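# Separate the yellow wire from all other wires

## Task

Put the yellow wire down on the table on its own, leaving at least a hand's width between it and each of the other wires; no wire may be left dangling over the table's edge, or the task may fail.

## Robot and tools

Robot: two arms, left_arm and right_arm, each with a parallel two-finger gripper and a wrist camera. In the scene frame the origin sits at table-top height midway between the arms, +x points out over the table, +y toward left_arm, +z up. Names of arms do not match image sides. left_arm's base is near (0.002, 0.278, -0.010) m and right_arm's near (0.006, -0.311, -0.010) m, both almost level.

Frames: every hand position, quaternion (wxyz), Hand target and offset is given in that arm's own base frame. Fixed cameras and the table use the scene frame. A gripper's fingers point along its +z axis and close along its y axis. end_effector_position is the point between the pads, about 1 cm short of the fingertips.

The 14-number row: one list covering both arms, left first: dx, dy, dz, rx, ry, rz, opening for left_arm, then the same seven for right_arm. Each value lies in [-1, 1]. dx, dy, dz are an offset (not a pose) along the arm's base axes, measured from the arm's Hand target when the action or move began; 1.0 equals 0.6 m. rx, ry, rz form one rotation vector about the Hand target's position, 1.0 equals 180 degrees. Opening is absolute: +1 fully open (0.093 m), -1 closed. Sending six zeros for an arm re-requests its current Hand target; to keep a gripper as it is, resend its present opening, since 0 is itself a command (half open).

execute_actions(actions, cameras): actions is a list of actions; each action is a table of up to 15 rows, one per 1/30 s step, and a short table repeats its final row to fill 15 steps. Every row in an action counts from that action's start pose, not from the previous row; the next action starts from the new Hand target, so repeating an offset keeps moving. An empty list returns images and the full state. cameras: list of names, ["all"], or [].

move(target, speed, blend, opening_speed, grip_force, blocking, cameras): target is one 14-number row or a list of up to 15 rows; all rows are offsets from the same starting Hand targets. Straight-line paths, ending together, taking at least 0.5 s and at most 10 s. speed: m/s, 0.002 to 2.9, default 0.25 (rotation up to twice that in rad/s); one value or one per target. blend: corner rounding in metres for lists; 0 stops at each point. opening_speed: rate of change of the opening on the -1..+1 scale per second, at least 0.2. grip_force: newtons per pad, 10 to 50, persistent; below 50 the fingers close slowly. blocking=false returns after about 0.5 s while motion continues. Paths do not avoid obstacles or the other arm.

wait(seconds 0 to 10, cameras) runs the scene holding the last commands. stop(cameras) brakes a running move. zoom_image(camera, region [x0, y0, x1, y1] in pixels, at most 504 by 504) enlarges part of that camera's newest image. read_manual(section) gives licence texts only. finished_scene(scene) ends the current scene, given its number, irreversibly; call nothing after it in that reply.

Cameras: cam_head_left, cam_head_right, cam_high, cam_low, cam_left_wrist, cam_right_wrist, all 672x504. The two head cameras share one beam behind the arms.

Results: end_effector_position (m) and end_effector_quat_wxyz per arm in its base frame; Hand target (last commanded pose after clipping; next offsets count from it); Tool commands; grip_measured (+1 open, -1 closed; pads meet near -0.94, about +0.0208 per mm of held width); Joint positions (last entry is finger opening in m); Joint velocities (may be omitted when all are near zero); Joint torques; motor temperatures; step readings of the gripper position. A move adds a 'move:' line: done (within 10 mm and 2 degrees), off_target, moving, held or fault, plus limits=paced (pose clipped) or limits=held (steps withheld). done does not mean no contact.

Behaviour: grippers often stop short or sag and tilt, especially far out; check position and orientation after each move and send the missing distance. Commanded orientation is clipped to 40 degrees from the measured one per step. Tiny moves may fail or go sideways. MOTOR HOT appears at 75 °C; at 90 °C the arm folds and idles; holding loads or straining against unreachable poses heats motors.

Gripping: to hold, keep sending the closing number; to release, send a value well above the object's width reading. Closing far below the width in one step briefly squeezes very hard.

Avoid: dropping or releasing moving objects, fast or hard contacts (force rises with speed and with how far the target lies past the contact), pushing into the table, the bar, plate or low rail (up to 3 cm high, no warning), touching or gripping the other arm, loading a wrist camera cable, paths near an arm's own base, and leaving any wire over the table edge. An arm blocked by something keeps pressing until commanded back past its gripper. Loose objects may occasionally be nudged by the scene.

Each tool is called after "Call:" by a JSON object that holds its "api" and its "payload".

## Session

Call:
{"api": "execute_actions", "payload": {"actions": [], "cameras": ["cam_high", "cam_low", "cam_head_left", "cam_right_wrist", "cam_left_wrist"]}}

Scene clock: 0.00 s.
left_arm: end_effector_position=(+0.3228, -0.2886, +0.2491) grip_measured=-0.917 end_effector_quat_wxyz=(+0.446, +0.519, +0.575, -0.448) | right_arm: end_effector_position=(+0.3775, +0.0019, +0.3966) grip_measured=+1.000 end_effector_quat_wxyz=(+0.703, -0.002, +0.712, +0.002)
Joint positions: left_arm=[-0.375 1.599 1.113 0.023 1.104 0.367 0.001] | right_arm=[0.005 1.053 1.04 0 0 0 0.093]
Joint velocities: within noise
Joint torques (N m): no reading
Motor temperatures (°C): left_arm=[25 26 31 28 26 28 27] | right_arm=[24 32 35 30 26 24 26]
Heat: left arm: 31 °C; right arm: 35 °C.
Hand target: left_arm +0.3257, -0.2865, +0.2578; +0.456, +0.520, +0.571, -0.442 | right_arm +0.3737, -0.0008, +0.4047; +0.708, +0.001, +0.706, -0.001
Tool commands: left_gripper/opening=-0.923595 right_gripper/opening=+1.0
camera_calibration:
cam_left_wrist: T_world_to_cam=[[-0.9985, -0.0510904, 0.0197068, 0.302231], [-0.0464856, 0.60063, -0.798175, 0.424576], [0.0289425, -0.797893, -0.602104, -0.0076335], [0, 0, 0, 1]] pos_world=[0.321735, -0.245663, 0.328334]
Images, in order (width x height): cam_head_left 672x504, cam_high 672x504, cam_low 672x504, cam_left_wrist 672x504, cam_right_wrist 672x504.

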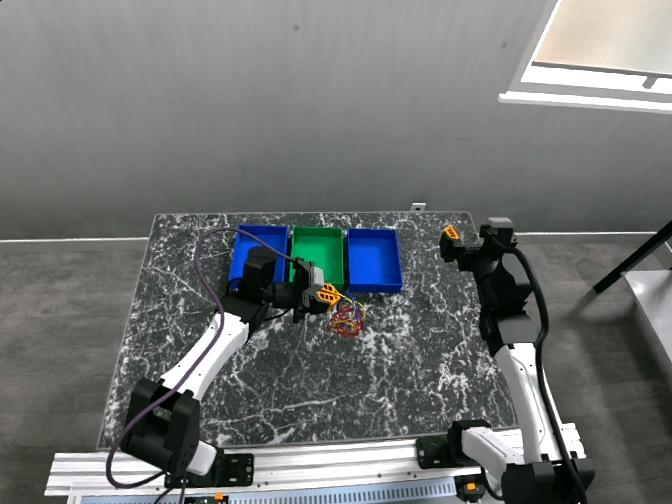

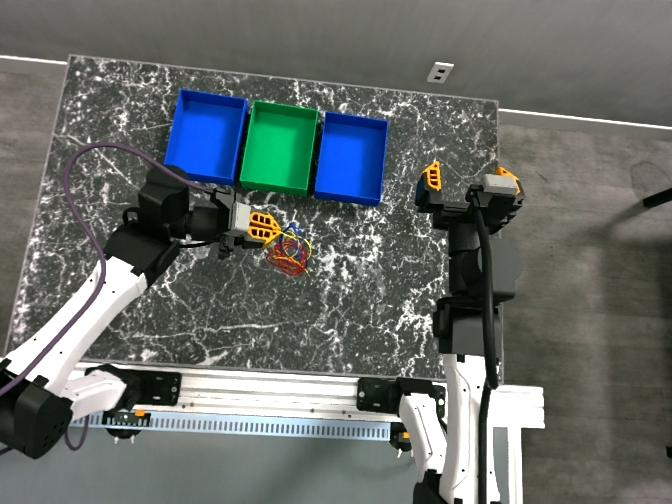

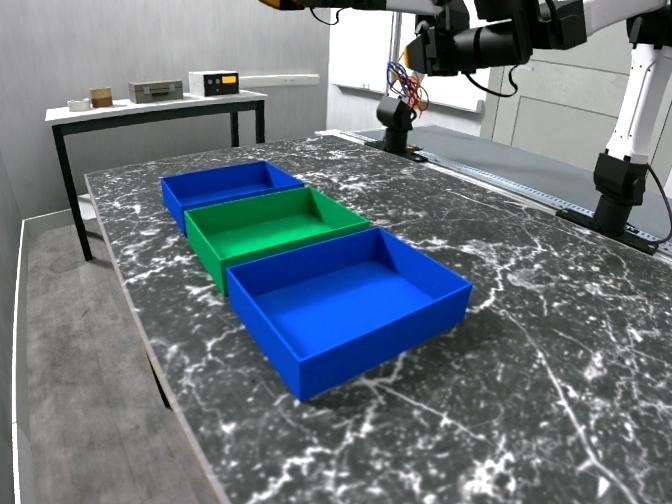

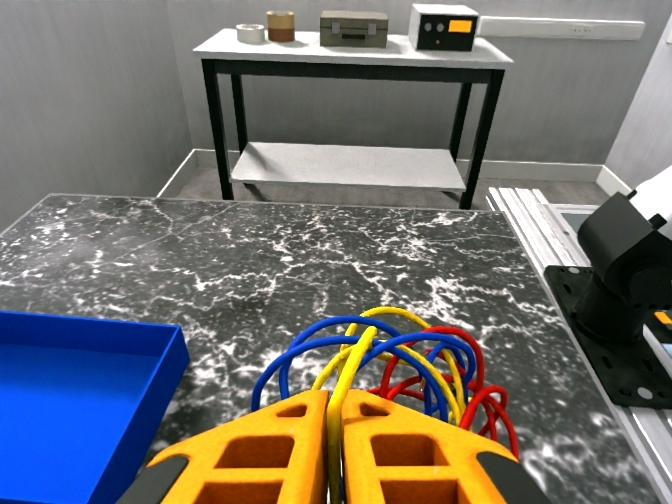

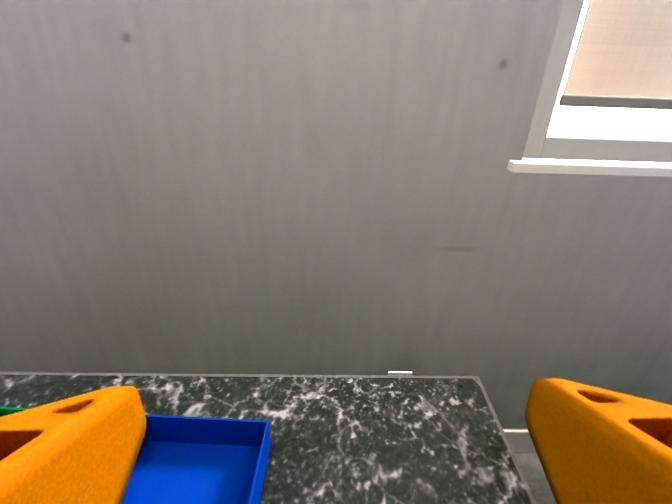

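Call:
{"api": "move", "payload": {"target": [[-0.1728,0.2342,0.17,0,0,0.05,-1,0,0,0,0,0,0,1.0],[-0.1728,0.2342,0.17,0,0,0.05,-1,-0.2895,0.4013,-0.2412,-0.0618,0.0674,0.4693,1.0]], "speed": [0.18,0.3], "cameras": ["cam_low", "cam_right_wrist"]}}

Scene clock: 47.60 s.
left_arm: end_effector_position=(+0.2227, -0.1459, +0.3503) grip_measured=-0.970 end_effector_quat_wxyz=(+0.486, +0.469, +0.619, -0.400) | right_arm: end_effector_position=(+0.2051, +0.2401, +0.2629) grip_measured=+1.000 end_effector_quat_wxyz=(+0.463, -0.529, +0.585, +0.405)
Joint positions: left_arm=[0.078 1.129 1.266 -1.078 1.311 0.884 0] | right_arm=[0.396 1.028 0.781 -0.227 -1.007 -0.426 0.093]
Joint torques (N m): left_arm=[0.25 -0.94 9.17 0.97 0.7 0.29] | right_arm=[1.14 -2.33 7.25 1.71 -0.54 -0.19]
Motor temperatures (°C): left_arm=[25 32 37 32 26 28 27] | right_arm=[24 33 39 42 26 24 26]
Heat: left arm: 37 °C; right arm: 42 °C.
Hand target: left_arm +0.2220, -0.1460, +0.3599; +0.490, +0.473, +0.610, -0.405 | right_arm +0.2000, +0.2400, +0.2599; +0.450, -0.535, +0.585, +0.411
Off the commanded pose: left_arm 0.010 m, 1 deg | right_arm 0.006 m, 2 deg.
move: done
camera_calibration:
cam_right_wrist: T_world_to_cam=[[0.989814, -0.1384, 0.0333694, -0.182188], [-0.0681453, -0.666384, -0.742488, 0.403803], [0.124997, 0.732651, -0.669027, 0.0613933], [0, 0, 0, 1]] pos_world=[0.200176, 0.198893, 0.346972]
Images, in order (width x height): cam_low 672x504, cam_right_wrist 672x504.

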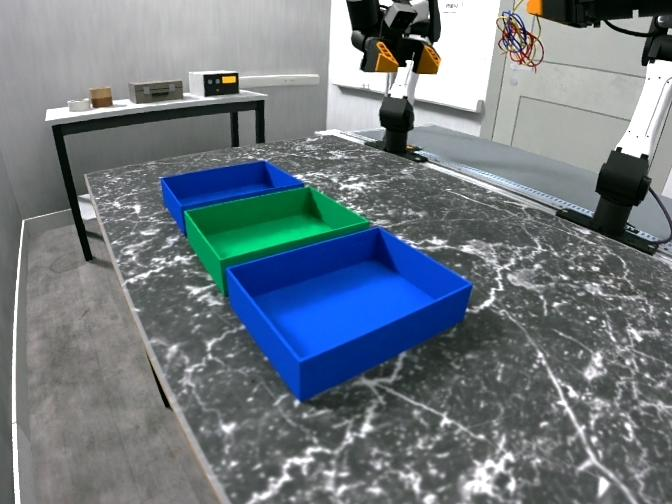

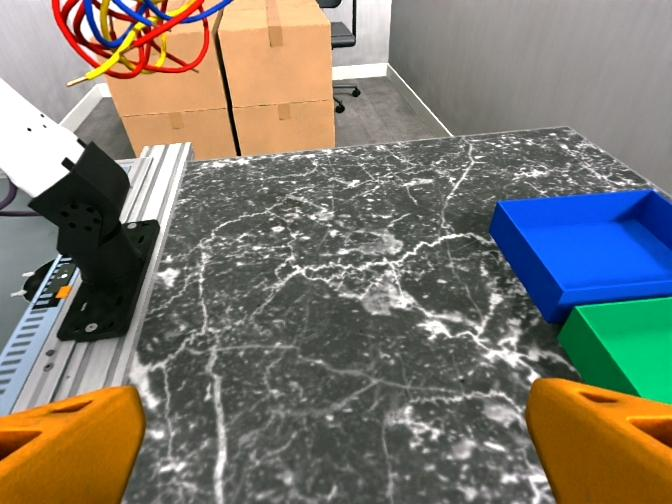

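Call:
{"api": "move", "payload": {"target": [0,0,0,0,0,0,-1,-0.025,0.083,0.117,0.0553,-0.0048,0,1.0], "speed": 0.2, "cameras": ["cam_right_wrist"]}}

Scene clock: 95.20 s.
left_arm: end_effector_position=(+0.2227, -0.1459, +0.3503) grip_measured=-0.970 end_effector_quat_wxyz=(+0.486, +0.469, +0.619, -0.400) | right_arm: end_effector_position=(+0.1832, +0.2871, +0.3113) grip_measured=+1.000 end_effector_quat_wxyz=(+0.477, -0.499, +0.561, +0.457)
Joint positions: left_arm=[0.078 1.129 1.266 -1.079 1.311 0.885 0] | right_arm=[0.617 1.028 0.819 0.011 -0.865 -0.113 0.093]
Joint torques (N m): left_arm=[0.25 -0.95 9.21 0.96 0.71 0.29] | right_arm=[1.11 -2.71 9.06 2.83 -0.03 0.19]
Heat: left arm: 38 °C; right arm: 41 °C.
Hand target: left_arm +0.2220, -0.1460, +0.3599; +0.490, +0.474, +0.610, -0.405 | right_arm +0.1849, +0.2898, +0.3301; +0.499, -0.497, +0.544, +0.456
Off the commanded pose: left_arm 0.010 m, 1 deg | right_arm 0.019 m, 3 deg.
move: off_target (right_arm)
camera_calibration:
cam_right_wrist: T_world_to_cam=[[0.993352, -0.11255, -0.0241731, -0.145756], [-0.0846947, -0.572324, -0.815642, 0.468454], [0.0779658, 0.812267, -0.578051, 0.0195233], [0, 0, 0, 1]] pos_world=[0.182941, 0.235844, 0.389853]
Images, in order (width x height): cam_right_wrist 672x504.

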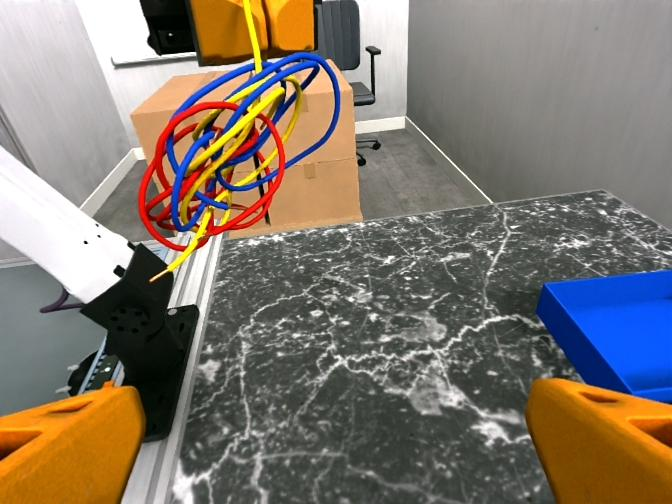

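Call:
{"api": "zoom_image", "payload": {"camera": "cam_right_wrist", "region": [110, 0, 370, 300]}}

Scaled by 1.680 from the camera's 672x504 image, which has a finer 960x720 frame.

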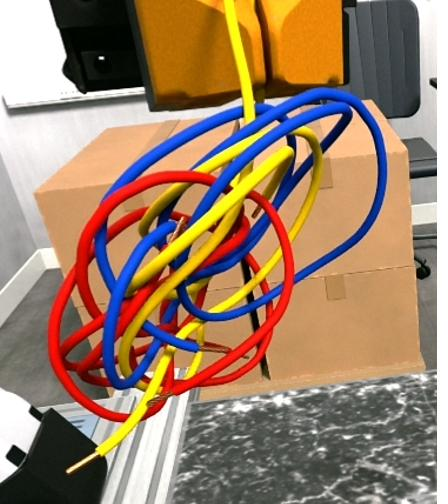

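Call:
{"api": "move", "payload": {"target": [0,0,-0.1,0.1433,0.4637,0.5603,-1,0,-0.05,-0.05,0,0,0,1.0], "speed": 0.35, "cameras": ["cam_low", "cam_right_wrist"]}}

Scene clock: 355.80 s.
left_arm: end_effector_position=(+0.2251, -0.1494, +0.3074) grip_measured=-0.970 end_effector_quat_wxyz=(+0.164, -0.354, +0.906, -0.163) | right_arm: end_effector_position=(+0.1857, +0.2640, +0.2911) grip_measured=+1.000 end_effector_quat_wxyz=(+0.476, -0.490, +0.565, +0.463)
Joint positions: left_arm=[-0.654 1.353 1.765 -1.528 -0.109 -1.374 0] | right_arm=[0.516 0.979 0.713 0.059 -0.961 -0.113 0.093]
Joint torques (N m): left_arm=[0.29 -2.51 4.67 1 0.05 0.07] | right_arm=[-0.57 -4.01 6.11 2.72 -0.32 -0.18]
Motor temperatures (°C): left_arm=[25 27 42 31 27 28 28] | right_arm=[24 31 52 56 26 25 26]
Heat: left arm: 42 °C; right arm: 56 °C.
Hand target: left_arm +0.2220, -0.1460, +0.2999; +0.040, -0.382, +0.923, +0.016 | right_arm +0.1850, +0.2598, +0.3002; +0.499, -0.497, +0.544, +0.456
Off the commanded pose: left_arm 0.009 m, 25 deg | right_arm 0.010 m, 4 deg.
joint sent to its limit (left arm) — joint 4 (wrist pitch), lower limit. The joint targets are off in position and orientation.
move: off_target (left_arm, right_arm)
camera_calibration:
cam_right_wrist: T_world_to_cam=[[0.991965, -0.118828, -0.0434273, -0.143752], [-0.103279, -0.562321, -0.820444, 0.441077], [0.0730719, 0.818337, -0.570075, 0.0233475], [0, 0, 0, 1]] pos_world=[0.186445, 0.211839, 0.368946]
Images, in order (width x height): cam_low 672x504, cam_right_wrist 672x504.

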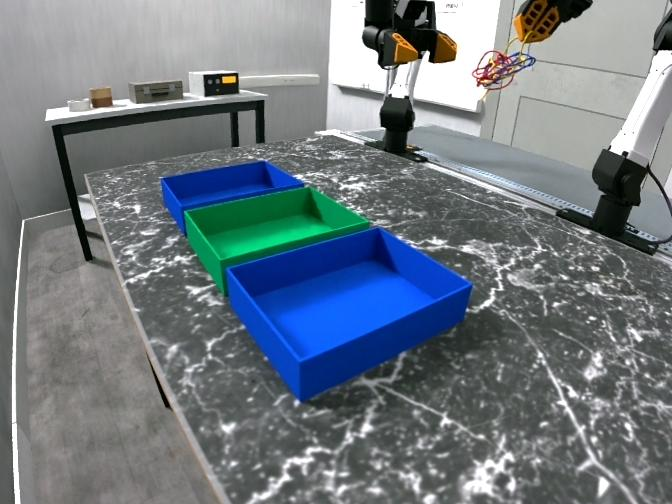

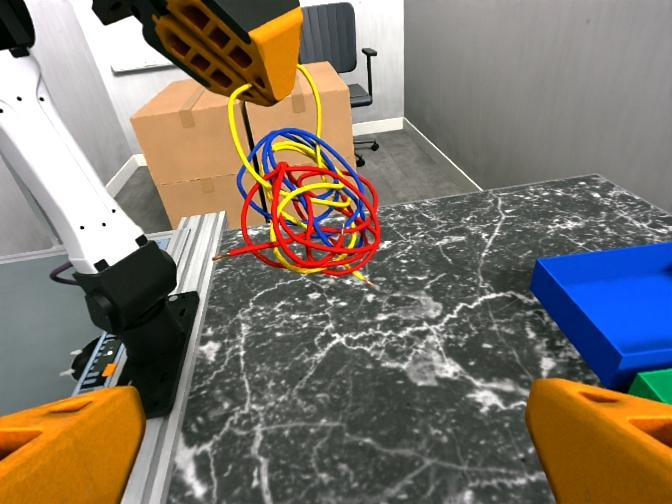

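Call:
{"api": "move", "payload": {"target": [0,0,-0.1667,0,0,0,-1,0,-0.02,-0.133,0,0,0,1.0], "speed": 0.15, "cameras": ["cam_low", "cam_right_wrist"]}}

Scene clock: 422.00 s.
left_arm: end_effector_position=(+0.2242, -0.1487, +0.2031) grip_measured=-0.970 end_effector_quat_wxyz=(+0.059, -0.370, +0.927, +0.001) | right_arm: end_effector_position=(+0.1829, +0.2502, +0.2189) grip_measured=+1.000 end_effector_quat_wxyz=(+0.486, -0.493, +0.555, +0.461)
Joint positions: left_arm=[-0.649 1.536 1.564 -1.539 -0.102 -1.407 0] | right_arm=[0.459 1.004 0.416 0.394 -1.018 -0.133 0.093]
Joint torques (N m): left_arm=[0.36 -4.82 5.56 0.41 0.04 0.05] | right_arm=[-0.58 -1.81 5.71 2.68 -0.35 -0.14]
Motor temperatures (°C): left_arm=[25 27 37 31 26 28 28] | right_arm=[24 31 46 58 26 25 26]
Heat: left arm: 37 °C; right arm: 58 °C.
Hand target: left_arm +0.2219, -0.1460, +0.1998; +0.040, -0.382, +0.923, +0.016 | right_arm +0.1850, +0.2478, +0.2204; +0.499, -0.497, +0.544, +0.456
Off the commanded pose: left_arm 0.005 m, 3 deg | right_arm 0.004 m, 2 deg.
joint sent to its limit (left arm) — joint 4 (wrist pitch), lower limit. The joint targets still meet the commanded pose.
move: off_target (left_arm)
camera_calibration:
cam_right_wrist: T_world_to_cam=[[0.992872, -0.117604, -0.0193723, -0.151458], [-0.0814124, -0.550458, -0.830884, 0.369128], [0.0870514, 0.826538, -0.556109, -0.0139908], [0, 0, 0, 1]] pos_world=[0.181648, 0.196941, 0.295988]
Images, in order (width x height): cam_low 672x504, cam_right_wrist 672x504.

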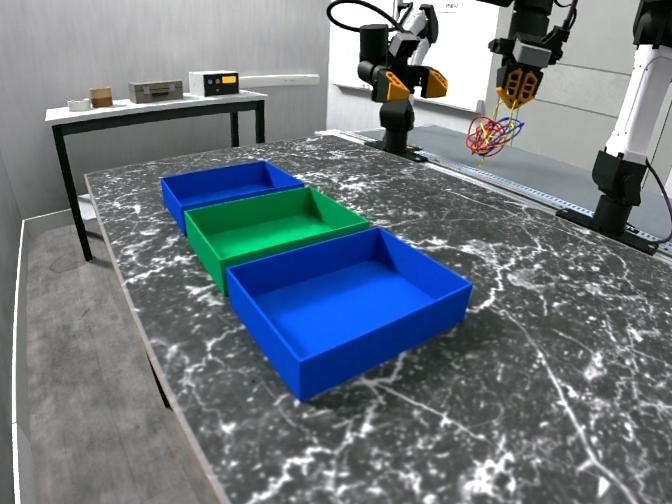

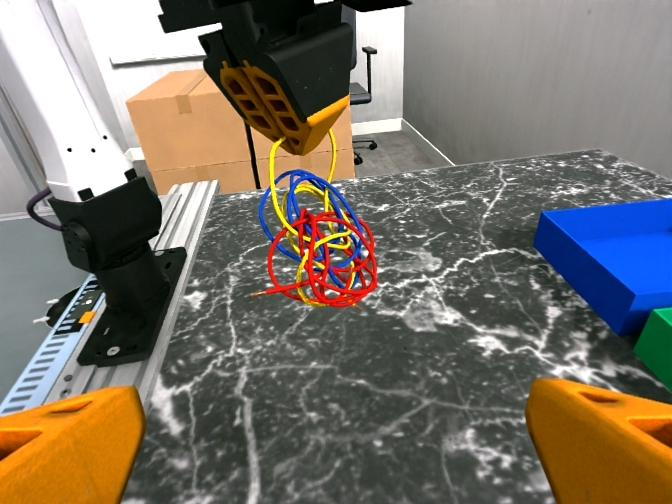

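Call:
{"api": "zoom_image", "payload": {"camera": "cam_right_wrist", "region": [220, 90, 420, 320]}}

Scaled by 2.191 from the camera's 672x504 image, which has a finer 960x720 frame.

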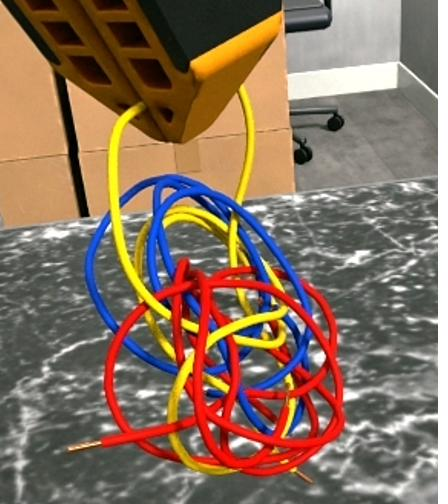

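Call:
{"api": "move", "payload": {"target": [0,0,0,0,0,0,-1,0.0083,0.2287,-0.022,0.083,-0.0073,0,-1], "speed": 0.2, "cameras": ["cam_right_wrist"]}}

Scene clock: 539.60 s.
left_arm: end_effector_position=(+0.2240, -0.1485, +0.2031) grip_measured=-0.970 end_effector_quat_wxyz=(+0.059, -0.370, +0.927, +0.001) | right_arm: end_effector_position=(+0.1890, +0.3811, +0.1883) grip_measured=-0.989 end_effector_quat_wxyz=(+0.542, -0.443, +0.500, +0.509)
Joint positions: left_arm=[-0.649 1.536 1.564 -1.54 -0.102 -1.407 0] | right_arm=[0.89 1.748 0.506 1.37 -0.585 0.099 0]
Joint torques (N m): left_arm=[0.38 -4.82 5.57 0.41 0.04 0.05] | right_arm=[1.21 -5.56 6.45 3.21 0.1 0.18]
Motor temperatures (°C): left_arm=[25 30 36 29 25 28 28] | right_arm=[24 30 45 59 26 25 26]
Heat: left arm: 36 °C; right arm: 59 °C.
Hand target: left_arm +0.2219, -0.1460, +0.1998; +0.040, -0.382, +0.923, +0.016 | right_arm +0.1899, +0.3850, +0.2072; +0.566, -0.433, +0.474, +0.517
Off the commanded pose: left_arm 0.005 m, 3 deg | right_arm 0.019 m, 4 deg.
joint sent to its limit (left arm) — joint 4 (wrist pitch), lower limit. The joint targets still meet the commanded pose.
move: off_target (left_arm, right_arm)
camera_calibration:
cam_right_wrist: T_world_to_cam=[[0.99259, -0.119546, -0.0217445, -0.141548], [-0.0645757, -0.367409, -0.927815, 0.361533], [0.102928, 0.922345, -0.372406, -0.213829], [0, 0, 0, 1]] pos_world=[0.185854, 0.313133, 0.252727]
Images, in order (width x height): cam_right_wrist 672x504.

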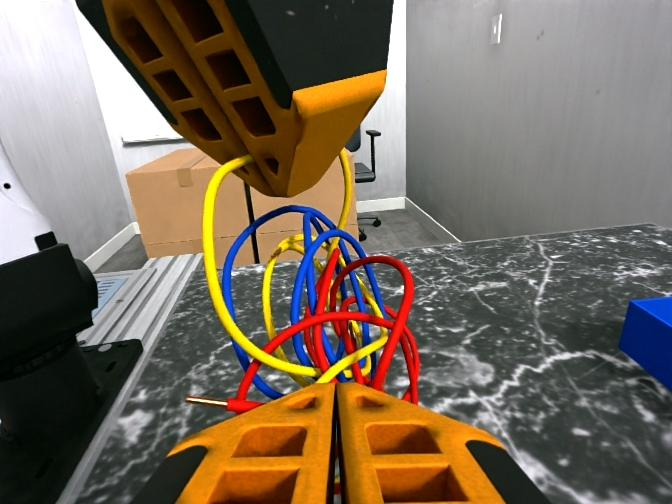

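Call:
{"api": "move", "payload": {"target": [[0,0,0,0,0,0,-1,0,0,0.035,0.0554,-0.0039,0,0.5],[0,0,0,0,0,0,-1,0,0.075,0.035,0.0554,-0.0039,0,0.5]], "speed": 0.12, "cameras": ["cam_right_wrist"]}}

Scene clock: 732.10 s.
left_arm: end_effector_position=(+0.2233, -0.1480, +0.2030) grip_measured=-0.970 end_effector_quat_wxyz=(+0.058, -0.370, +0.927, +0.003) | right_arm: end_effector_position=(+0.1946, +0.4288, +0.1980) grip_measured=+0.498 end_effector_quat_wxyz=(+0.558, -0.410, +0.487, +0.533)
Joint positions: left_arm=[-0.649 1.536 1.564 -1.543 -0.102 -1.407 0] | right_arm=[0.982 1.914 0.677 1.452 -0.47 0.162 0.069]
Joint torques (N m): left_arm=[0.35 -4.83 5.57 0.42 0.05 0.04] | right_arm=[1.03 -6.57 6.41 3.82 0.17 -0.01]
Motor temperatures (°C): left_arm=[25 30 35 28 25 28 29] | right_arm=[24 34 44 79 26 25 27]
Heat: left arm: 35 °C; right arm: 79 °C. Fold the right arm in close to its base, or ease its load, before you think long.
Hand target: left_arm +0.2219, -0.1459, +0.1998; +0.040, -0.382, +0.923, +0.016 | right_arm +0.1899, +0.4300, +0.2282; +0.604, -0.385, +0.424, +0.554
Off the commanded pose: left_arm 0.004 m, 3 deg | right_arm 0.031 m, 10 deg.
MOTOR HOT: joint 4 (wrist pitch) of the right arm reports 79 °C; the controller's stop level is 90 °C. To cool a motor, set the load down, stop pushing, or move to a pose that needs little force.
joint sent to its limit (left arm) — joint 4 (wrist pitch), lower limit. The joint targets still meet the commanded pose.
joint sent to its limit (right arm) — joint 4 (wrist pitch), upper limit. The joint targets are off in position and orientation.
move: off_target (left_arm, right_arm)
camera_calibration:
cam_right_wrist: T_world_to_cam=[[0.990028, -0.128337, -0.0580866, -0.129737], [-0.0928151, -0.284077, -0.954298, 0.363499], [0.105971, 0.950174, -0.293156, -0.282995], [0, 0, 0, 1]] pos_world=[0.192171, 0.355506, 0.256389]
Images, in order (width x height): cam_right_wrist 672x504.

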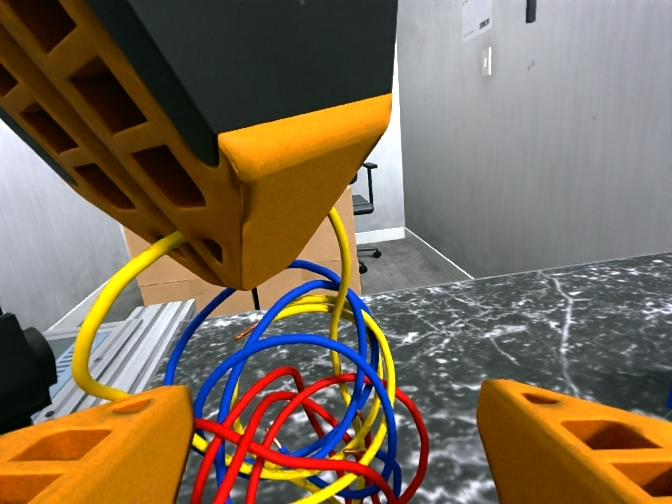

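Call:
{"api": "move", "payload": {"target": [0,0,0,0,0,0,-1,0,-0.22,0.0,-0.333,0.023,0,0.5], "speed": 0.25, "cameras": []}}

Scene clock: 748.23 s.
left_arm: end_effector_position=(+0.2232, -0.1482, +0.2030) grip_measured=-0.970 end_effector_quat_wxyz=(+0.057, -0.370, +0.927, +0.002) | right_arm: end_effector_position=(+0.1854, +0.3017, +0.2222) grip_measured=+0.498 end_effector_quat_wxyz=(-0.315, +0.614, -0.662, -0.292)
Joint positions: left_arm=[-0.649 1.536 1.564 -1.543 -0.101 -1.407 0] | right_arm=[0.773 1.277 1.103 -0.652 -0.539 -0.508 0.069]
Joint torques (N m): left_arm=[0.36 -4.83 5.56 0.43 0.05 0.04] | right_arm=[-0.4 -4.01 9.74 1.61 -0.18 -0.21]
Motor temperatures (°C): left_arm=[25 30 34 28 25 28 29] | right_arm=[24 34 44 78 26 25 26]
Heat: left arm: 34 °C; right arm: 78 °C. Fold the right arm in close to its base, or ease its load, before you think long.
Hand target: left_arm +0.2219, -0.1459, +0.1998; +0.040, -0.382, +0.923, +0.016 | right_arm +0.1900, +0.2980, +0.2282; -0.316, +0.616, -0.664, -0.281
Off the commanded pose: left_arm 0.004 m, 3 deg | right_arm 0.008 m, 1 deg.
MOTOR HOT: still on. Joint 4 (wrist pitch) of the right arm reports 78 °C.
joint sent to its limit (left arm) — joint 4 (wrist pitch), lower limit. The joint targets still meet the commanded pose.
move: off_target (left_arm)
No camera images: "cameras" was empty.

Call:
{"api": "move", "payload": {"target": [0,0,0,-0.1420,-0.0287,-0.2516,-1,0,-0.03,0,0.1663,-0.0117,0,1.0], "speed": 0.3, "cameras": ["cam_low", "cam_right_wrist"]}}

Scene clock: 971.47 s.
left_arm: end_effector_position=(+0.2184, -0.1444, +0.1968) grip_measured=-0.970 end_effector_quat_wxyz=(-0.010, -0.002, +0.979, -0.202) | right_arm: end_effector_position=(+0.1892, +0.2827, +0.2189) grip_measured=+1.000 end_effector_quat_wxyz=(+0.461, -0.523, +0.575, +0.429)
Joint positions: left_arm=[-0.338 1.414 1.377 -1.411 0.389 -0.366 0] | right_arm=[0.594 1.098 0.572 0.199 -0.867 -0.24 0.093]
Joint torques (N m): left_arm=[0.21 -5.53 5.71 0.9 0.45 0.25] | right_arm=[-0.36 -4.77 6.15 2.83 -0.38 0.15]
Motor temperatures (°C): left_arm=[25 31 34 28 25 28 29] | right_arm=[24 32 55 49 26 25 26]
Heat: left arm: 34 °C; right arm: 55 °C.
Hand target: left_arm +0.2219, -0.1459, +0.1998; +0.000, +0.000, +0.976, -0.216 | right_arm +0.1900, +0.2800, +0.2282; +0.476, -0.519, +0.563, +0.432
Off the commanded pose: left_arm 0.005 m, 2 deg | right_arm 0.010 m, 2 deg.
MOTOR HOT: cleared for the motors of the right arm.
move: done
camera_calibration:
cam_right_wrist: T_world_to_cam=[[0.993604, -0.112847, 0.00409462, -0.160606], [-0.0692947, -0.637959, -0.766946, 0.395976], [0.0891599, 0.761757, -0.641698, -0.00477426], [0, 0, 0, 1]] pos_world=[0.187444, 0.23813, 0.301287]
Images, in order (width x height): cam_low 672x504, cam_right_wrist 672x504.

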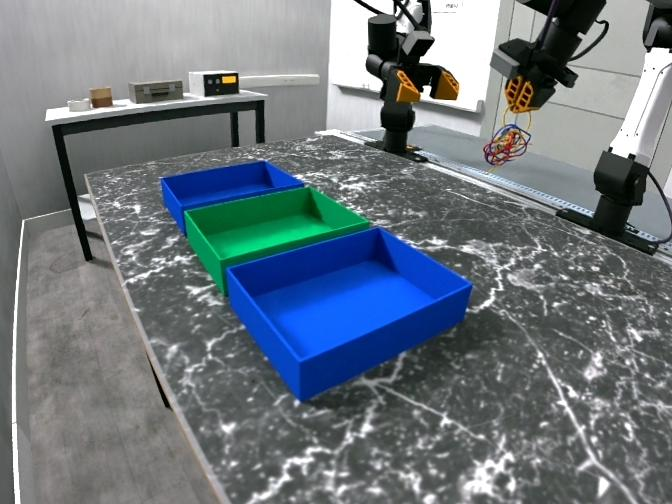

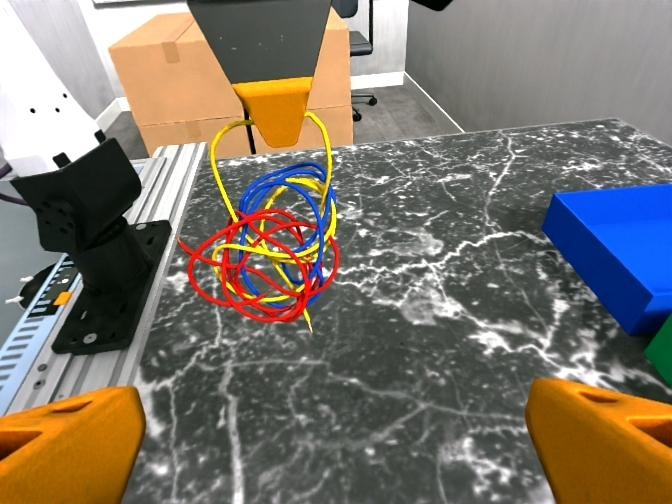

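Call:
{"api": "zoom_image", "payload": {"camera": "cam_right_wrist", "region": [180, 70, 380, 340]}}

Scaled by 1.867 from the camera's 672x504 image, which has a finer 960x720 frame.

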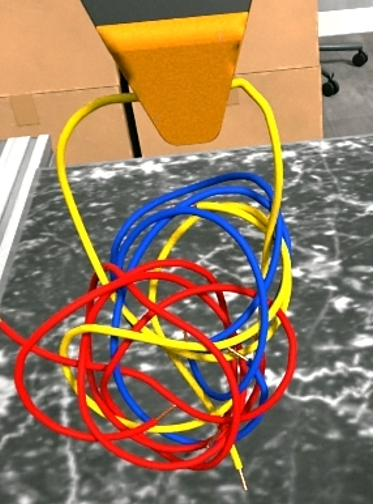

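Call:
{"api": "move", "payload": {"target": [0,0,0,0,0,0,-1,-0.0242,0.245,-0.0253,0,0,0,-1], "speed": 0.2, "cameras": ["cam_right_wrist"]}}

Scene clock: 1052.10 s.
left_arm: end_effector_position=(+0.2184, -0.1445, +0.1968) grip_measured=-0.970 end_effector_quat_wxyz=(-0.010, -0.002, +0.979, -0.202) | right_arm: end_effector_position=(+0.1734, +0.4177, +0.1955) grip_measured=-0.989 end_effector_quat_wxyz=(+0.457, -0.528, +0.577, +0.423)
Joint positions: left_arm=[-0.338 1.414 1.377 -1.411 0.389 -0.366 0] | right_arm=[1.01 1.532 0.772 0.506 -0.464 -0.11 0]
Joint torques (N m): left_arm=[0.17 -5.48 5.7 0.89 0.45 0.24] | right_arm=[0.96 -5.39 8.92 3.08 -0.02 0.18]
Motor temperatures (°C): left_arm=[25 31 35 28 25 28 29] | right_arm=[24 32 49 60 26 25 26]
Heat: left arm: 35 °C; right arm: 60 °C.
Hand target: left_arm +0.2219, -0.1460, +0.1998; +0.000, +0.000, +0.976, -0.216 | right_arm +0.1754, +0.4270, +0.2130; +0.476, -0.519, +0.563, +0.432
Off the commanded pose: left_arm 0.005 m, 2 deg | right_arm 0.020 m, 3 deg.
move: off_target (right_arm)
camera_calibration:
cam_right_wrist: T_world_to_cam=[[0.993711, -0.111443, 0.0109374, -0.131466], [-0.0648118, -0.652049, -0.755402, 0.465959], [0.091316, 0.749942, -0.655171, -0.113942], [0, 0, 0, 1]] pos_world=[0.171244, 0.374627, 0.278773]
Images, in order (width x height): cam_right_wrist 672x504.

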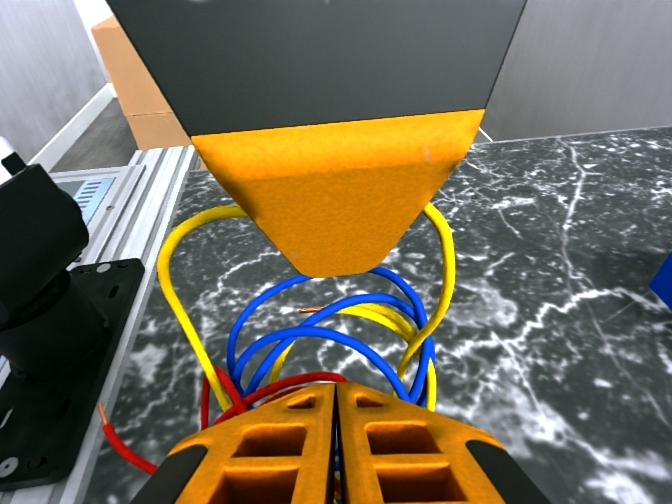

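Call:
{"api": "move", "payload": {"target": [[0,0,0,0,0,0,-1,-0.024,0,0.0267,0,0,0,-1],[0,0,0,0,0,0,-1,-0.024,0.0567,0.03,0,0,0,-1]], "speed": 0.12, "cameras": ["cam_right_wrist"]}}

Scene clock: 1197.33 s.
left_arm: end_effector_position=(+0.2215, -0.1393, +0.1970) grip_measured=-0.970 end_effector_quat_wxyz=(-0.007, -0.011, +0.980, -0.201) | right_arm: end_effector_position=(+0.1663, +0.4491, +0.2112) grip_measured=-0.989 end_effector_quat_wxyz=(+0.467, -0.523, +0.576, +0.420)
Joint positions: left_arm=[-0.316 1.413 1.377 -1.411 0.386 -0.364 0] | right_arm=[1.088 1.59 0.881 0.481 -0.372 -0.09 0]
Joint torques (N m): left_arm=[-0.66 -5.37 5.7 0.91 0.47 0.26] | right_arm=[2.11 -6.48 10.66 2.59 -0.04 0.16]
Motor temperatures (°C): left_arm=[25 31 34 29 25 28 29] | right_arm=[24 34 52 62 26 25 27]
Heat: left arm: 34 °C; right arm: 62 °C.
Hand target: left_arm +0.2219, -0.1460, +0.1998; +0.000, +0.000, +0.976, -0.216 | right_arm +0.1610, +0.4610, +0.2309; +0.476, -0.519, +0.564, +0.432
Off the commanded pose: left_arm 0.007 m, 2 deg | right_arm 0.024 m, 2 deg.
move: off_target (right_arm)
camera_calibration:
cam_right_wrist: T_world_to_cam=[[0.991615, -0.12739, 0.0217147, -0.115799], [-0.0655646, -0.640749, -0.764945, 0.494834], [0.11136, 0.757108, -0.643729, -0.135516], [0, 0, 0, 1]] pos_world=[0.162362, 0.404913, 0.2938]
Images, in order (width x height): cam_right_wrist 672x504.

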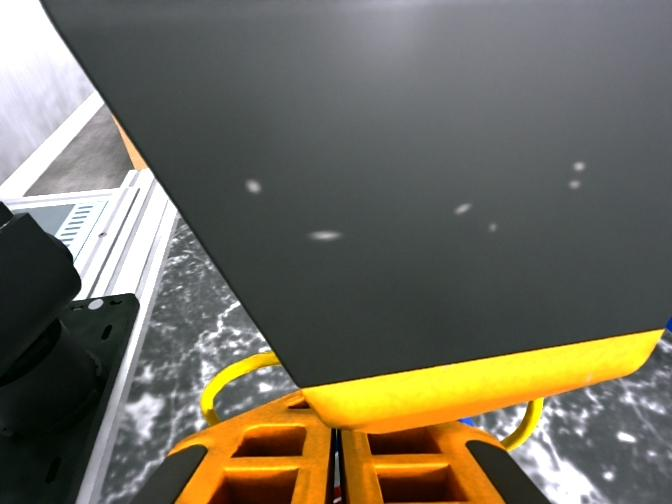

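Call:
{"api": "execute_actions", "payload": {"actions": [[[0,0,0,0,0,0,-1,-0.005,-0.005,-0.004,0,0,0,-1],[0,0,0,0,0,0,-1,-0.005,-0.01,-0.008,0,0,0,-1],[0,0,0,0,0,0,-1,-0.005,-0.012,-0.012,0,0,0,-1],[0,0,0,0,0,0,-1,-0.005,-0.012,-0.016,0,0,0,-1],[0,0,0,0,0,0,-1,-0.005,-0.012,-0.02,0,0,0,-1],[0,0,0,0,0,0,-1,-0.005,-0.012,-0.024,0,0,0,-1],[0,0,0,0,0,0,-1,-0.005,-0.012,-0.028,0,0,0,-1],[0,0,0,0,0,0,-1,-0.005,-0.012,-0.032,0,0,0,-1],[0,0,0,0,0,0,-1,-0.005,-0.012,-0.036,0,0,0,-1],[0,0,0,0,0,0,-1,-0.005,-0.012,-0.04,0,0,0,-1],[0,0,0,0,0,0,-1,-0.005,-0.012,-0.044,0,0,0,-1],[0,0,0,0,0,0,-1,-0.005,-0.012,-0.048,0,0,0,-1],[0,0,0,0,0,0,-1,-0.005,-0.012,-0.05,0,0,0,-1],[0,0,0,0,0,0,-1,-0.005,-0.012,-0.05,0,0,0,-1]],[[0,0,0.02,0,0,0,-1,0,0.01,-0.003,0,0,0,-1],[0,0,0.035,0,0,0,-1,0,0.01,-0.006,0,0,0,-1],[0,0,0.035,0,0,0,-1,0,0.01,-0.009,0,0,0,-1],[0,0,0,0,0,0,-1,0,0.01,-0.012,0,0,0,-1],[0,0,-0.02,0,0,0,-1,0,0.01,-0.015,0,0,0,-1],[0,0,-0.02,0,0,0,-1,0,0.01,-0.018,0,0,0,-1],[0,0,0.01,0,0,0,-1,0,0.01,-0.021,0,0,0,-1],[0,0,0.035,0,0,0,-1,0,0.01,-0.024,0,0,0,-1],[0,0,0.035,0,0,0,-1,0,0.01,-0.027,0,0,0,-1],[0,0,0.01,0,0,0,-1,0,0.01,-0.03,0,0,0,-1],[0,0,-0.02,0,0,0,-1,0,0.01,-0.033,0,0,0,-1],[0,0,-0.02,0,0,0,-1,0,0.01,-0.036,0,0,0,-1],[0,0,0,0,0,0,-1,0,0.01,-0.038,0,0,0,-1],[0,0,0.02,0,0,0,-1,0,0.01,-0.04,0,0,0,-1],[0,0,0,0,0,0,-1,0,0.01,-0.04,0,0,0,-1]]], "cameras": ["cam_right_wrist"]}}

Scene clock: 1224.73 s.
left_arm: end_effector_position=(+0.2181, -0.1419, +0.1932) grip_measured=-0.970 end_effector_quat_wxyz=(-0.013, -0.006, +0.979, -0.202) | right_arm: end_effector_position=(+0.1629, +0.4570, +0.1792) grip_measured=-0.989 end_effector_quat_wxyz=(-0.476, +0.523, -0.564, -0.426)
Joint positions: left_arm=[-0.327 1.411 1.36 -1.404 0.391 -0.362 0] | right_arm=[1.103 1.694 0.813 0.683 -0.368 -0.089 0]
Joint torques (N m): left_arm=[-0.57 -5.14 7.12 0.83 0.41 0.22] | right_arm=[1.33 -6.3 5.34 3.02 0.02 0.17]
Motor temperatures (°C): left_arm=[25 31 34 29 25 28 29] | right_arm=[24 35 55 60 26 25 27]
Heat: left arm: 34 °C; right arm: 60 °C.
Hand target: left_arm +0.2220, -0.1460, +0.1998; +0.000, +0.000, +0.976, -0.216 | right_arm +0.1580, +0.4598, +0.1770; -0.476, +0.519, -0.563, -0.432
Off the commanded pose: left_arm 0.009 m, 2 deg | right_arm 0.006 m, 1 deg.
Step readings (end_effector_position of left_arm | right_arm):
0: (+0.2215, -0.1393, +0.1970) | (+0.1663, +0.4491, +0.2112)
1: (+0.2215, -0.1393, +0.1970) | (+0.1657, +0.4493, +0.2112)
2: (+0.2215, -0.1392, +0.1970) | (+0.1658, +0.4493, +0.2111)
4: (+0.2215, -0.1392, +0.1970) | (+0.1658, +0.4493, +0.2111)
8: (+0.2215, -0.1393, +0.1970) | (+0.1648, +0.4488, +0.2098)
15: (+0.2202, -0.1414, +0.1970) | (+0.1627, +0.4494, +0.1989)
16: (+0.2199, -0.1417, +0.1974) | (+0.1624, +0.4504, +0.1964)
17: (+0.2199, -0.1418, +0.1994) | (+0.1623, +0.4516, +0.1950)
19: (+0.2216, -0.1426, +0.2048) | (+0.1619, +0.4539, +0.1925)
23: (+0.2172, -0.1413, +0.1954) | (+0.1621, +0.4559, +0.1870)
30: (+0.2179, -0.1418, +0.1932) | (+0.1625, +0.4563, +0.1791)
camera_calibration:
cam_right_wrist: T_world_to_cam=[[0.992542, -0.117519, 0.0323915, -0.117367], [-0.0479505, -0.620683, -0.782594, 0.4663], [0.112075, 0.775204, -0.62169, -0.174015], [0, 0, 0, 1]] pos_world=[0.158354, 0.410529, 0.260542]
Images, in order (width x height): cam_right_wrist 672x504.

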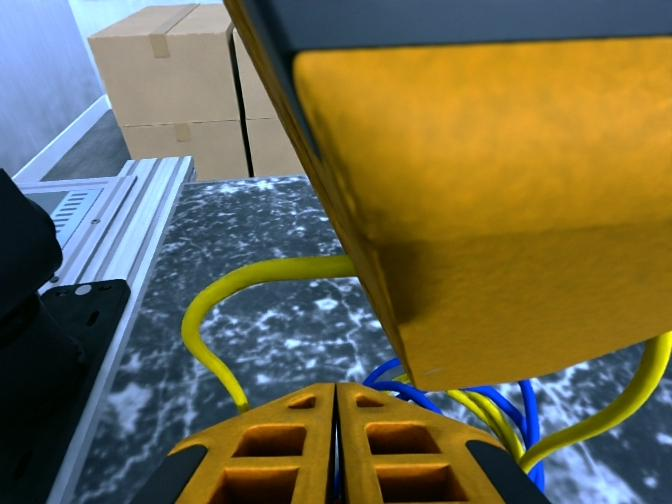

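Call:
{"api": "execute_actions", "payload": {"actions": [[[0,0,0.02,0,0,0,-1,0,0,0,0,0,0,-1],[0,0,0.04,0,0,0,-1,0,0,0,0,0,0,-1],[0,0,0.04,0,0,0,-1,0,0,0,0,0,0,-1],[0,0,0.01,0,0,0,-1,0,0,0,0,0,0,-1],[0,0,-0.01,0,0,0,-1,0,0,0,0,0,0,-1],[0,0,-0.01,0,0,0,-1,0,0,0,0,0,0,-1],[0,0,0.02,0,0,0,-1,0,0,0,0,0,0,-1],[0,0,0.05,0,0,0,-1,0,0,0,0,0,0,-1],[0,0,0.05,0,0,0,-1,0,0,0,0,0,0,-1],[0,0,0.02,0,0,0,-1,0,0,0,0,0,0,-1],[0,0,0,0,0,0,-1,0,0,0,0,0,0,-1],[0,0,0,0,0,0,-1,0,0,0,0,0,0,-1],[0,0,0.02,0,0,0,-1,0,0,0,0,0,0,-1],[0,0,0.03,0,0,0,-1,0,0,0,0,0,0,-1],[0,0,0.03,0,0,0,-1,0,0,0,0,0,0,-1]],[[0,0,0.02,0,0,0,-1,0,0,0,0,0,0,-1],[0,0,0.04,0,0,0,-1,0,0,0,0,0,0,-1],[0,0,0.04,0,0,0,-1,0,0,0,0,0,0,-1],[0,0,0.01,0,0,0,-1,0,0,0,0,0,0,-1],[0,0,-0.01,0,0,0,-1,0,0,0,0,0,0,-1],[0,0,-0.01,0,0,0,-1,0,0,0,0,0,0,-1],[0,0,0.02,0,0,0,-1,0,0,0,0,0,0,-1],[0,0,0.05,0,0,0,-1,0,0,0,0,0,0,-1],[0,0,0.05,0,0,0,-1,0,0,0,0,0,0,-1],[0,0,0.02,0,0,0,-1,0,0,0,0,0,0,-1],[0,0,0,0,0,0,-1,0,0,0,0,0,0,-1],[0,0,0,0,0,0,-1,0,0,0,0,0,0,-1],[0,0,0.02,0,0,0,-1,0,0,0,0,0,0,-1],[0,0,0.03,0,0,0,-1,0,0,0,0,0,0,-1],[0,0,0.03,0,0,0,-1,0,0,0,0,0,0,-1]]], "cameras": ["cam_right_wrist", "cam_low"]}}

Scene clock: 1253.93 s.
left_arm: end_effector_position=(+0.2223, -0.1402, +0.2257) grip_measured=-0.970 end_effector_quat_wxyz=(-0.003, -0.008, +0.979, -0.204) | right_arm: end_effector_position=(+0.1648, +0.4586, +0.1922) grip_measured=-0.989 end_effector_quat_wxyz=(+0.501, -0.512, +0.546, +0.434)
Joint positions: left_arm=[-0.316 1.437 1.513 -1.514 0.39 -0.359 0] | right_arm=[1.103 1.699 0.805 0.764 -0.361 -0.086 0]
Joint torques (N m): left_arm=[-0.51 -4.51 8.91 0.55 0.44 0.19] | right_arm=[1.25 -6.8 5.76 2.18 -0.07 0.12]
Motor temperatures (°C): left_arm=[25 30 35 29 25 28 29] | right_arm=[24 35 52 62 26 25 27]
Heat: left arm: 35 °C; right arm: 62 °C.
Hand target: left_arm +0.2220, -0.1460, +0.2358; +0.000, +0.000, +0.976, -0.216 | right_arm +0.1580, +0.4599, +0.1770; +0.476, -0.519, +0.563, +0.432
Off the commanded pose: left_arm 0.012 m, 2 deg | right_arm 0.017 m, 4 deg.
Step readings (end_effector_position of left_arm | right_arm):
0: (+0.2181, -0.1419, +0.1932) | (+0.1629, +0.4570, +0.1792)
1: (+0.2182, -0.1419, +0.1944) | (+0.1629, +0.4570, +0.1792)
2: (+0.2184, -0.1420, +0.1976) | (+0.1629, +0.4570, +0.1795)
4: (+0.2207, -0.1424, +0.2053) | (+0.1635, +0.4577, +0.1839)
8: (+0.2179, -0.1411, +0.2002) | (+0.1628, +0.4578, +0.1837)
15: (+0.2196, -0.1417, +0.2047) | (+0.1612, +0.4589, +0.1856)
16: (+0.2196, -0.1421, +0.2075) | (+0.1612, +0.4589, +0.1856)
17: (+0.2204, -0.1419, +0.2122) | (+0.1620, +0.4588, +0.1867)
19: (+0.2238, -0.1418, +0.2219) | (+0.1644, +0.4587, +0.1916)
23: (+0.2192, -0.1411, +0.2167) | (+0.1627, +0.4593, +0.1907)
30: (+0.2207, -0.1409, +0.2218) | (+0.1620, +0.4596, +0.1922)
camera_calibration:
cam_right_wrist: T_world_to_cam=[[0.990479, -0.126967, 0.0531968, -0.118832], [-0.0292039, -0.57144, -0.820124, 0.459158], [0.134527, 0.810763, -0.569707, -0.197388], [0, 0, 0, 1]] pos_world=[0.157664, 0.407329, 0.270435]
Images, in order (width x height): cam_low 672x504, cam_right_wrist 672x504.

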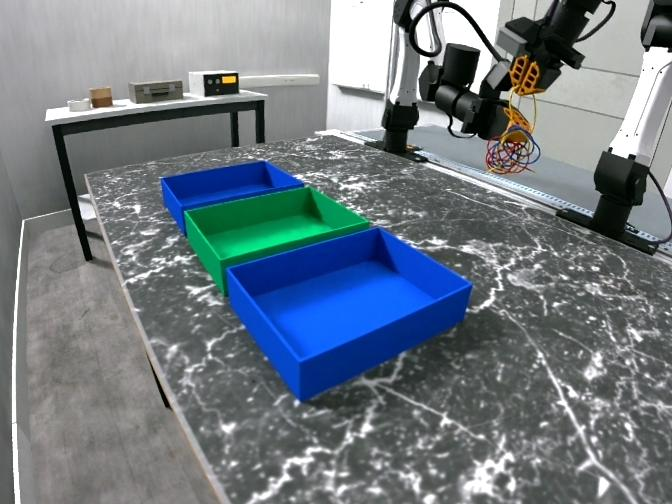

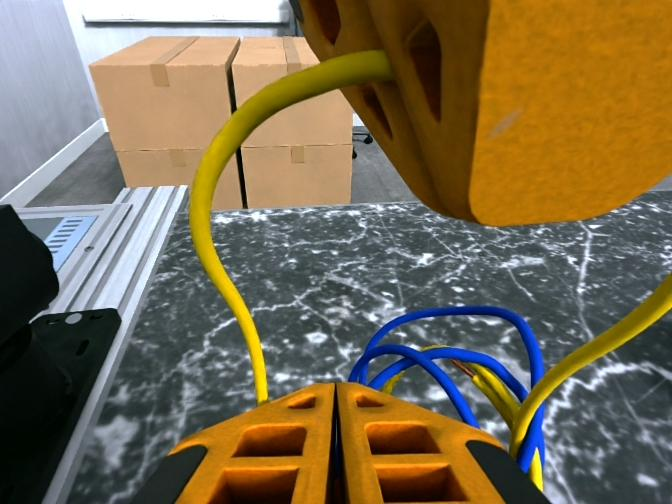

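Call:
{"api": "execute_actions", "payload": {"actions": [[[0,0,0.02,0,0,0,-1,0,0,-0.003,0,0,0,-1],[0,0,0.05,0,0,0,-1,0,0,-0.006,0,0,0,-1],[0,0,0.05,0,0,0,-1,0,0,-0.009,0,0,0,-1],[0,0,0.02,0,0,0,-1,0,0,-0.012,0,0,0,-1],[0,0,0,0,0,0,-1,0,0,-0.015,0,0,0,-1],[0,0,0,0,0,0,-1,0,0,-0.015,0,0,0,-1],[0,0,0.03,0,0,0,-1,0,0,-0.015,0,0,0,-1],[0,0,0.065,0,0,0,-1,0,0,-0.015,0,0,0,-1],[0,0,0.065,0,0,0,-1,0,0,-0.015,0,0,0,-1],[0,0,0.035,0,0,0,-1,0,0,-0.015,0,0,0,-1],[0,0,0.015,0,0,0,-1,0,0,-0.015,0,0,0,-1],[0,0,0.015,0,0,0,-1,0,0,-0.015,0,0,0,-1],[0,0,0.035,0,0,0,-1,0,0,-0.015,0,0,0,-1],[0,0,0.05,0,0,0,-1,0,0,-0.015,0,0,0,-1],[0,0,0.035,0,0,0,-1,0,0,-0.015,0,0,0,-1]],[[0,0,0.02,0,0,0,-1,0,0,-0.003,0,0,0,-1],[0,0,0.05,0,0,0,-1,0,0,-0.006,0,0,0,-1],[0,0,0.05,0,0,0,-1,0,0,-0.009,0,0,0,-1],[0,0,0.02,0,0,0,-1,0,0,-0.012,0,0,0,-1],[0,0,0,0,0,0,-1,0,0,-0.015,0,0,0,-1],[0,0,0,0,0,0,-1,0,0,-0.015,0,0,0,-1],[0,0,0.03,0,0,0,-1,0,0,-0.015,0,0,0,-1],[0,0,0.065,0,0,0,-1,0,0,-0.015,0,0,0,-1],[0,0,0.065,0,0,0,-1,0,0,-0.015,0,0,0,-1],[0,0,0.035,0,0,0,-1,0,0,-0.015,0,0,0,-1],[0,0,0.015,0,0,0,-1,0,0,-0.015,0,0,0,-1],[0,0,0.015,0,0,0,-1,0,0,-0.015,0,0,0,-1],[0,0,0.035,0,0,0,-1,0,0,-0.015,0,0,0,-1],[0,0,0.05,0,0,0,-1,0,0,-0.015,0,0,0,-1],[0,0,0.035,0,0,0,-1,0,0,-0.015,0,0,0,-1]]], "cameras": ["cam_right_wrist", "cam_low"]}}

Scene clock: 1299.03 s.
left_arm: end_effector_position=(+0.2254, -0.1444, +0.2686) grip_measured=-0.970 end_effector_quat_wxyz=(+0.052, -0.012, +0.973, -0.226) | right_arm: end_effector_position=(+0.1638, +0.4566, +0.1572) grip_measured=-0.989 end_effector_quat_wxyz=(-0.474, +0.521, -0.569, -0.424)
Joint positions: left_arm=[-0.327 1.404 1.643 -1.546 0.392 -0.404 0] | right_arm=[1.103 1.751 0.778 0.768 -0.361 -0.086 0]
Joint torques (N m): left_arm=[-0.76 -5.41 6.98 0.88 0.41 0.1] | right_arm=[1.37 -6.79 5.53 3.07 -0.11 0.14]
Motor temperatures (°C): left_arm=[25 30 36 29 25 28 29] | right_arm=[24 37 49 61 26 25 27]
Heat: left arm: 36 °C; right arm: 61 °C.
Hand target: left_arm +0.2219, -0.1460, +0.2778; +0.000, +0.000, +0.976, -0.216 | right_arm +0.1580, +0.4599, +0.1590; -0.476, +0.519, -0.563, -0.432
Off the commanded pose: left_arm 0.010 m, 6 deg | right_arm 0.007 m, 1 deg.
joint sent to its limit (left arm) — joint 4 (wrist pitch), lower limit. The joint targets are off in position and orientation.
Step readings (end_effector_position of left_arm | right_arm):
0: (+0.2223, -0.1402, +0.2257) | (+0.1648, +0.4586, +0.1922)
1: (+0.2223, -0.1402, +0.2265) | (+0.1648, +0.4586, +0.1922)
2: (+0.2225, -0.1407, +0.2304) | (+0.1648, +0.4586, +0.1922)
4: (+0.2256, -0.1417, +0.2401) | (+0.1648, +0.4586, +0.1923)
8: (+0.2243, -0.1417, +0.2411) | (+0.1646, +0.4581, +0.1845)
15: (+0.2256, -0.1425, +0.2480) | (+0.1646, +0.4582, +0.1782)
16: (+0.2255, -0.1425, +0.2480) | (+0.1646, +0.4580, +0.1768)
17: (+0.2259, -0.1431, +0.2496) | (+0.1646, +0.4580, +0.1768)
19: (+0.2270, -0.1435, +0.2570) | (+0.1644, +0.4578, +0.1727)
23: (+0.2257, -0.1440, +0.2605) | (+0.1639, +0.4567, +0.1599)
30: (+0.2252, -0.1443, +0.2690) | (+0.1638, +0.4566, +0.1572)
camera_calibration:
cam_right_wrist: T_world_to_cam=[[0.991877, -0.124158, 0.0276357, -0.113761], [-0.0566771, -0.625915, -0.777829, 0.452022], [0.113872, 0.769945, -0.627868, -0.184452], [0, 0, 0, 1]] pos_world=[0.15946, 0.410821, 0.238928]
Images, in order (width x height): cam_low 672x504, cam_right_wrist 672x504.

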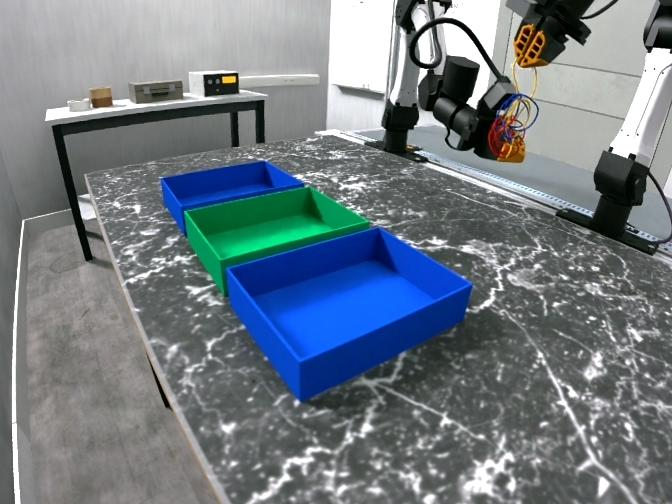

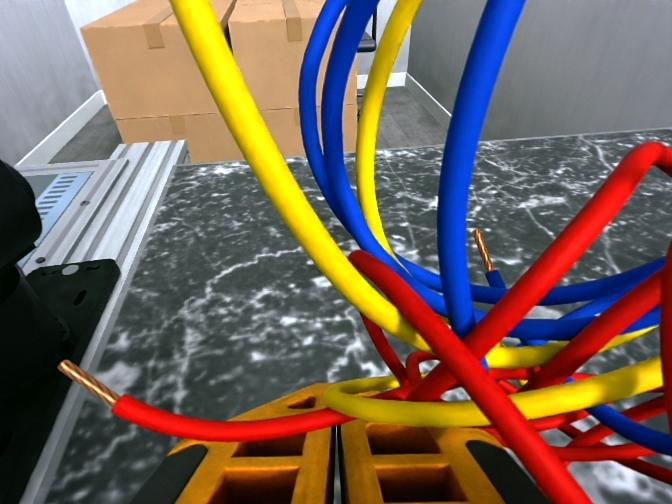

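Call:
{"api": "move", "payload": {"target": [0,0,0,0,0,0,-1,0.03,-0.3,0.03,0,0,0,-1], "speed": 0.15, "cameras": ["cam_right_wrist"]}}

Scene clock: 1310.27 s.
left_arm: end_effector_position=(+0.2254, -0.1444, +0.2686) grip_measured=-0.970 end_effector_quat_wxyz=(+0.052, -0.012, +0.973, -0.226) | right_arm: end_effector_position=(+0.1794, +0.2823, +0.1761) grip_measured=-0.989 end_effector_quat_wxyz=(+0.480, -0.512, +0.565, +0.434)
Joint positions: left_arm=[-0.327 1.404 1.643 -1.546 0.392 -0.404 0] | right_arm=[0.623 1.162 0.361 0.557 -0.832 -0.184 0]
Joint torques (N m): left_arm=[-0.65 -5.44 6.94 0.9 0.4 0.11] | right_arm=[-0.57 -5.08 6.37 1.85 -0.37 -0.22]
Motor temperatures (°C): left_arm=[25 30 37 29 25 28 29] | right_arm=[24 37 48 62 26 25 27]
Heat: left arm: 37 °C; right arm: 62 °C.
Hand target: left_arm +0.2219, -0.1460, +0.2778; +0.000, +0.000, +0.976, -0.216 | right_arm +0.1760, +0.2798, +0.1770; +0.476, -0.519, +0.563, +0.432
Off the commanded pose: left_arm 0.010 m, 6 deg | right_arm 0.004 m, 1 deg.
joint sent to its limit (left arm) — joint 4 (wrist pitch), lower limit. The joint targets are off in position and orientation.
move: off_target (left_arm)
camera_calibration:
cam_right_wrist: T_world_to_cam=[[0.991616, -0.128261, 0.0157105, -0.148091], [-0.0653652, -0.602762, -0.79524, 0.356534], [0.111468, 0.787545, -0.606092, -0.0485191], [0, 0, 0, 1]] pos_world=[0.175562, 0.234122, 0.256449]
Images, in order (width x height): cam_right_wrist 672x504.

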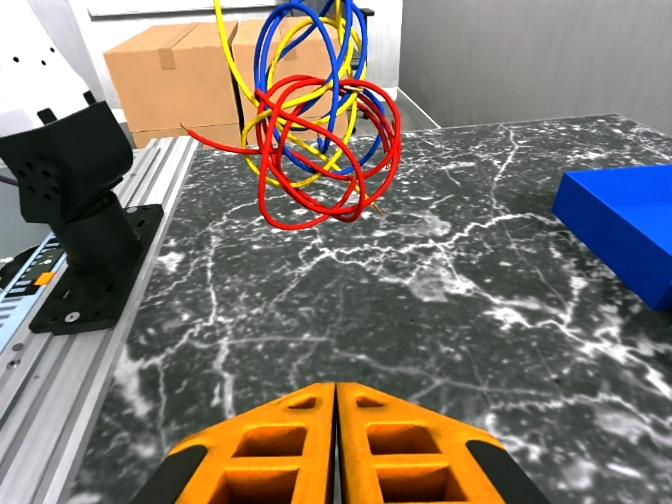

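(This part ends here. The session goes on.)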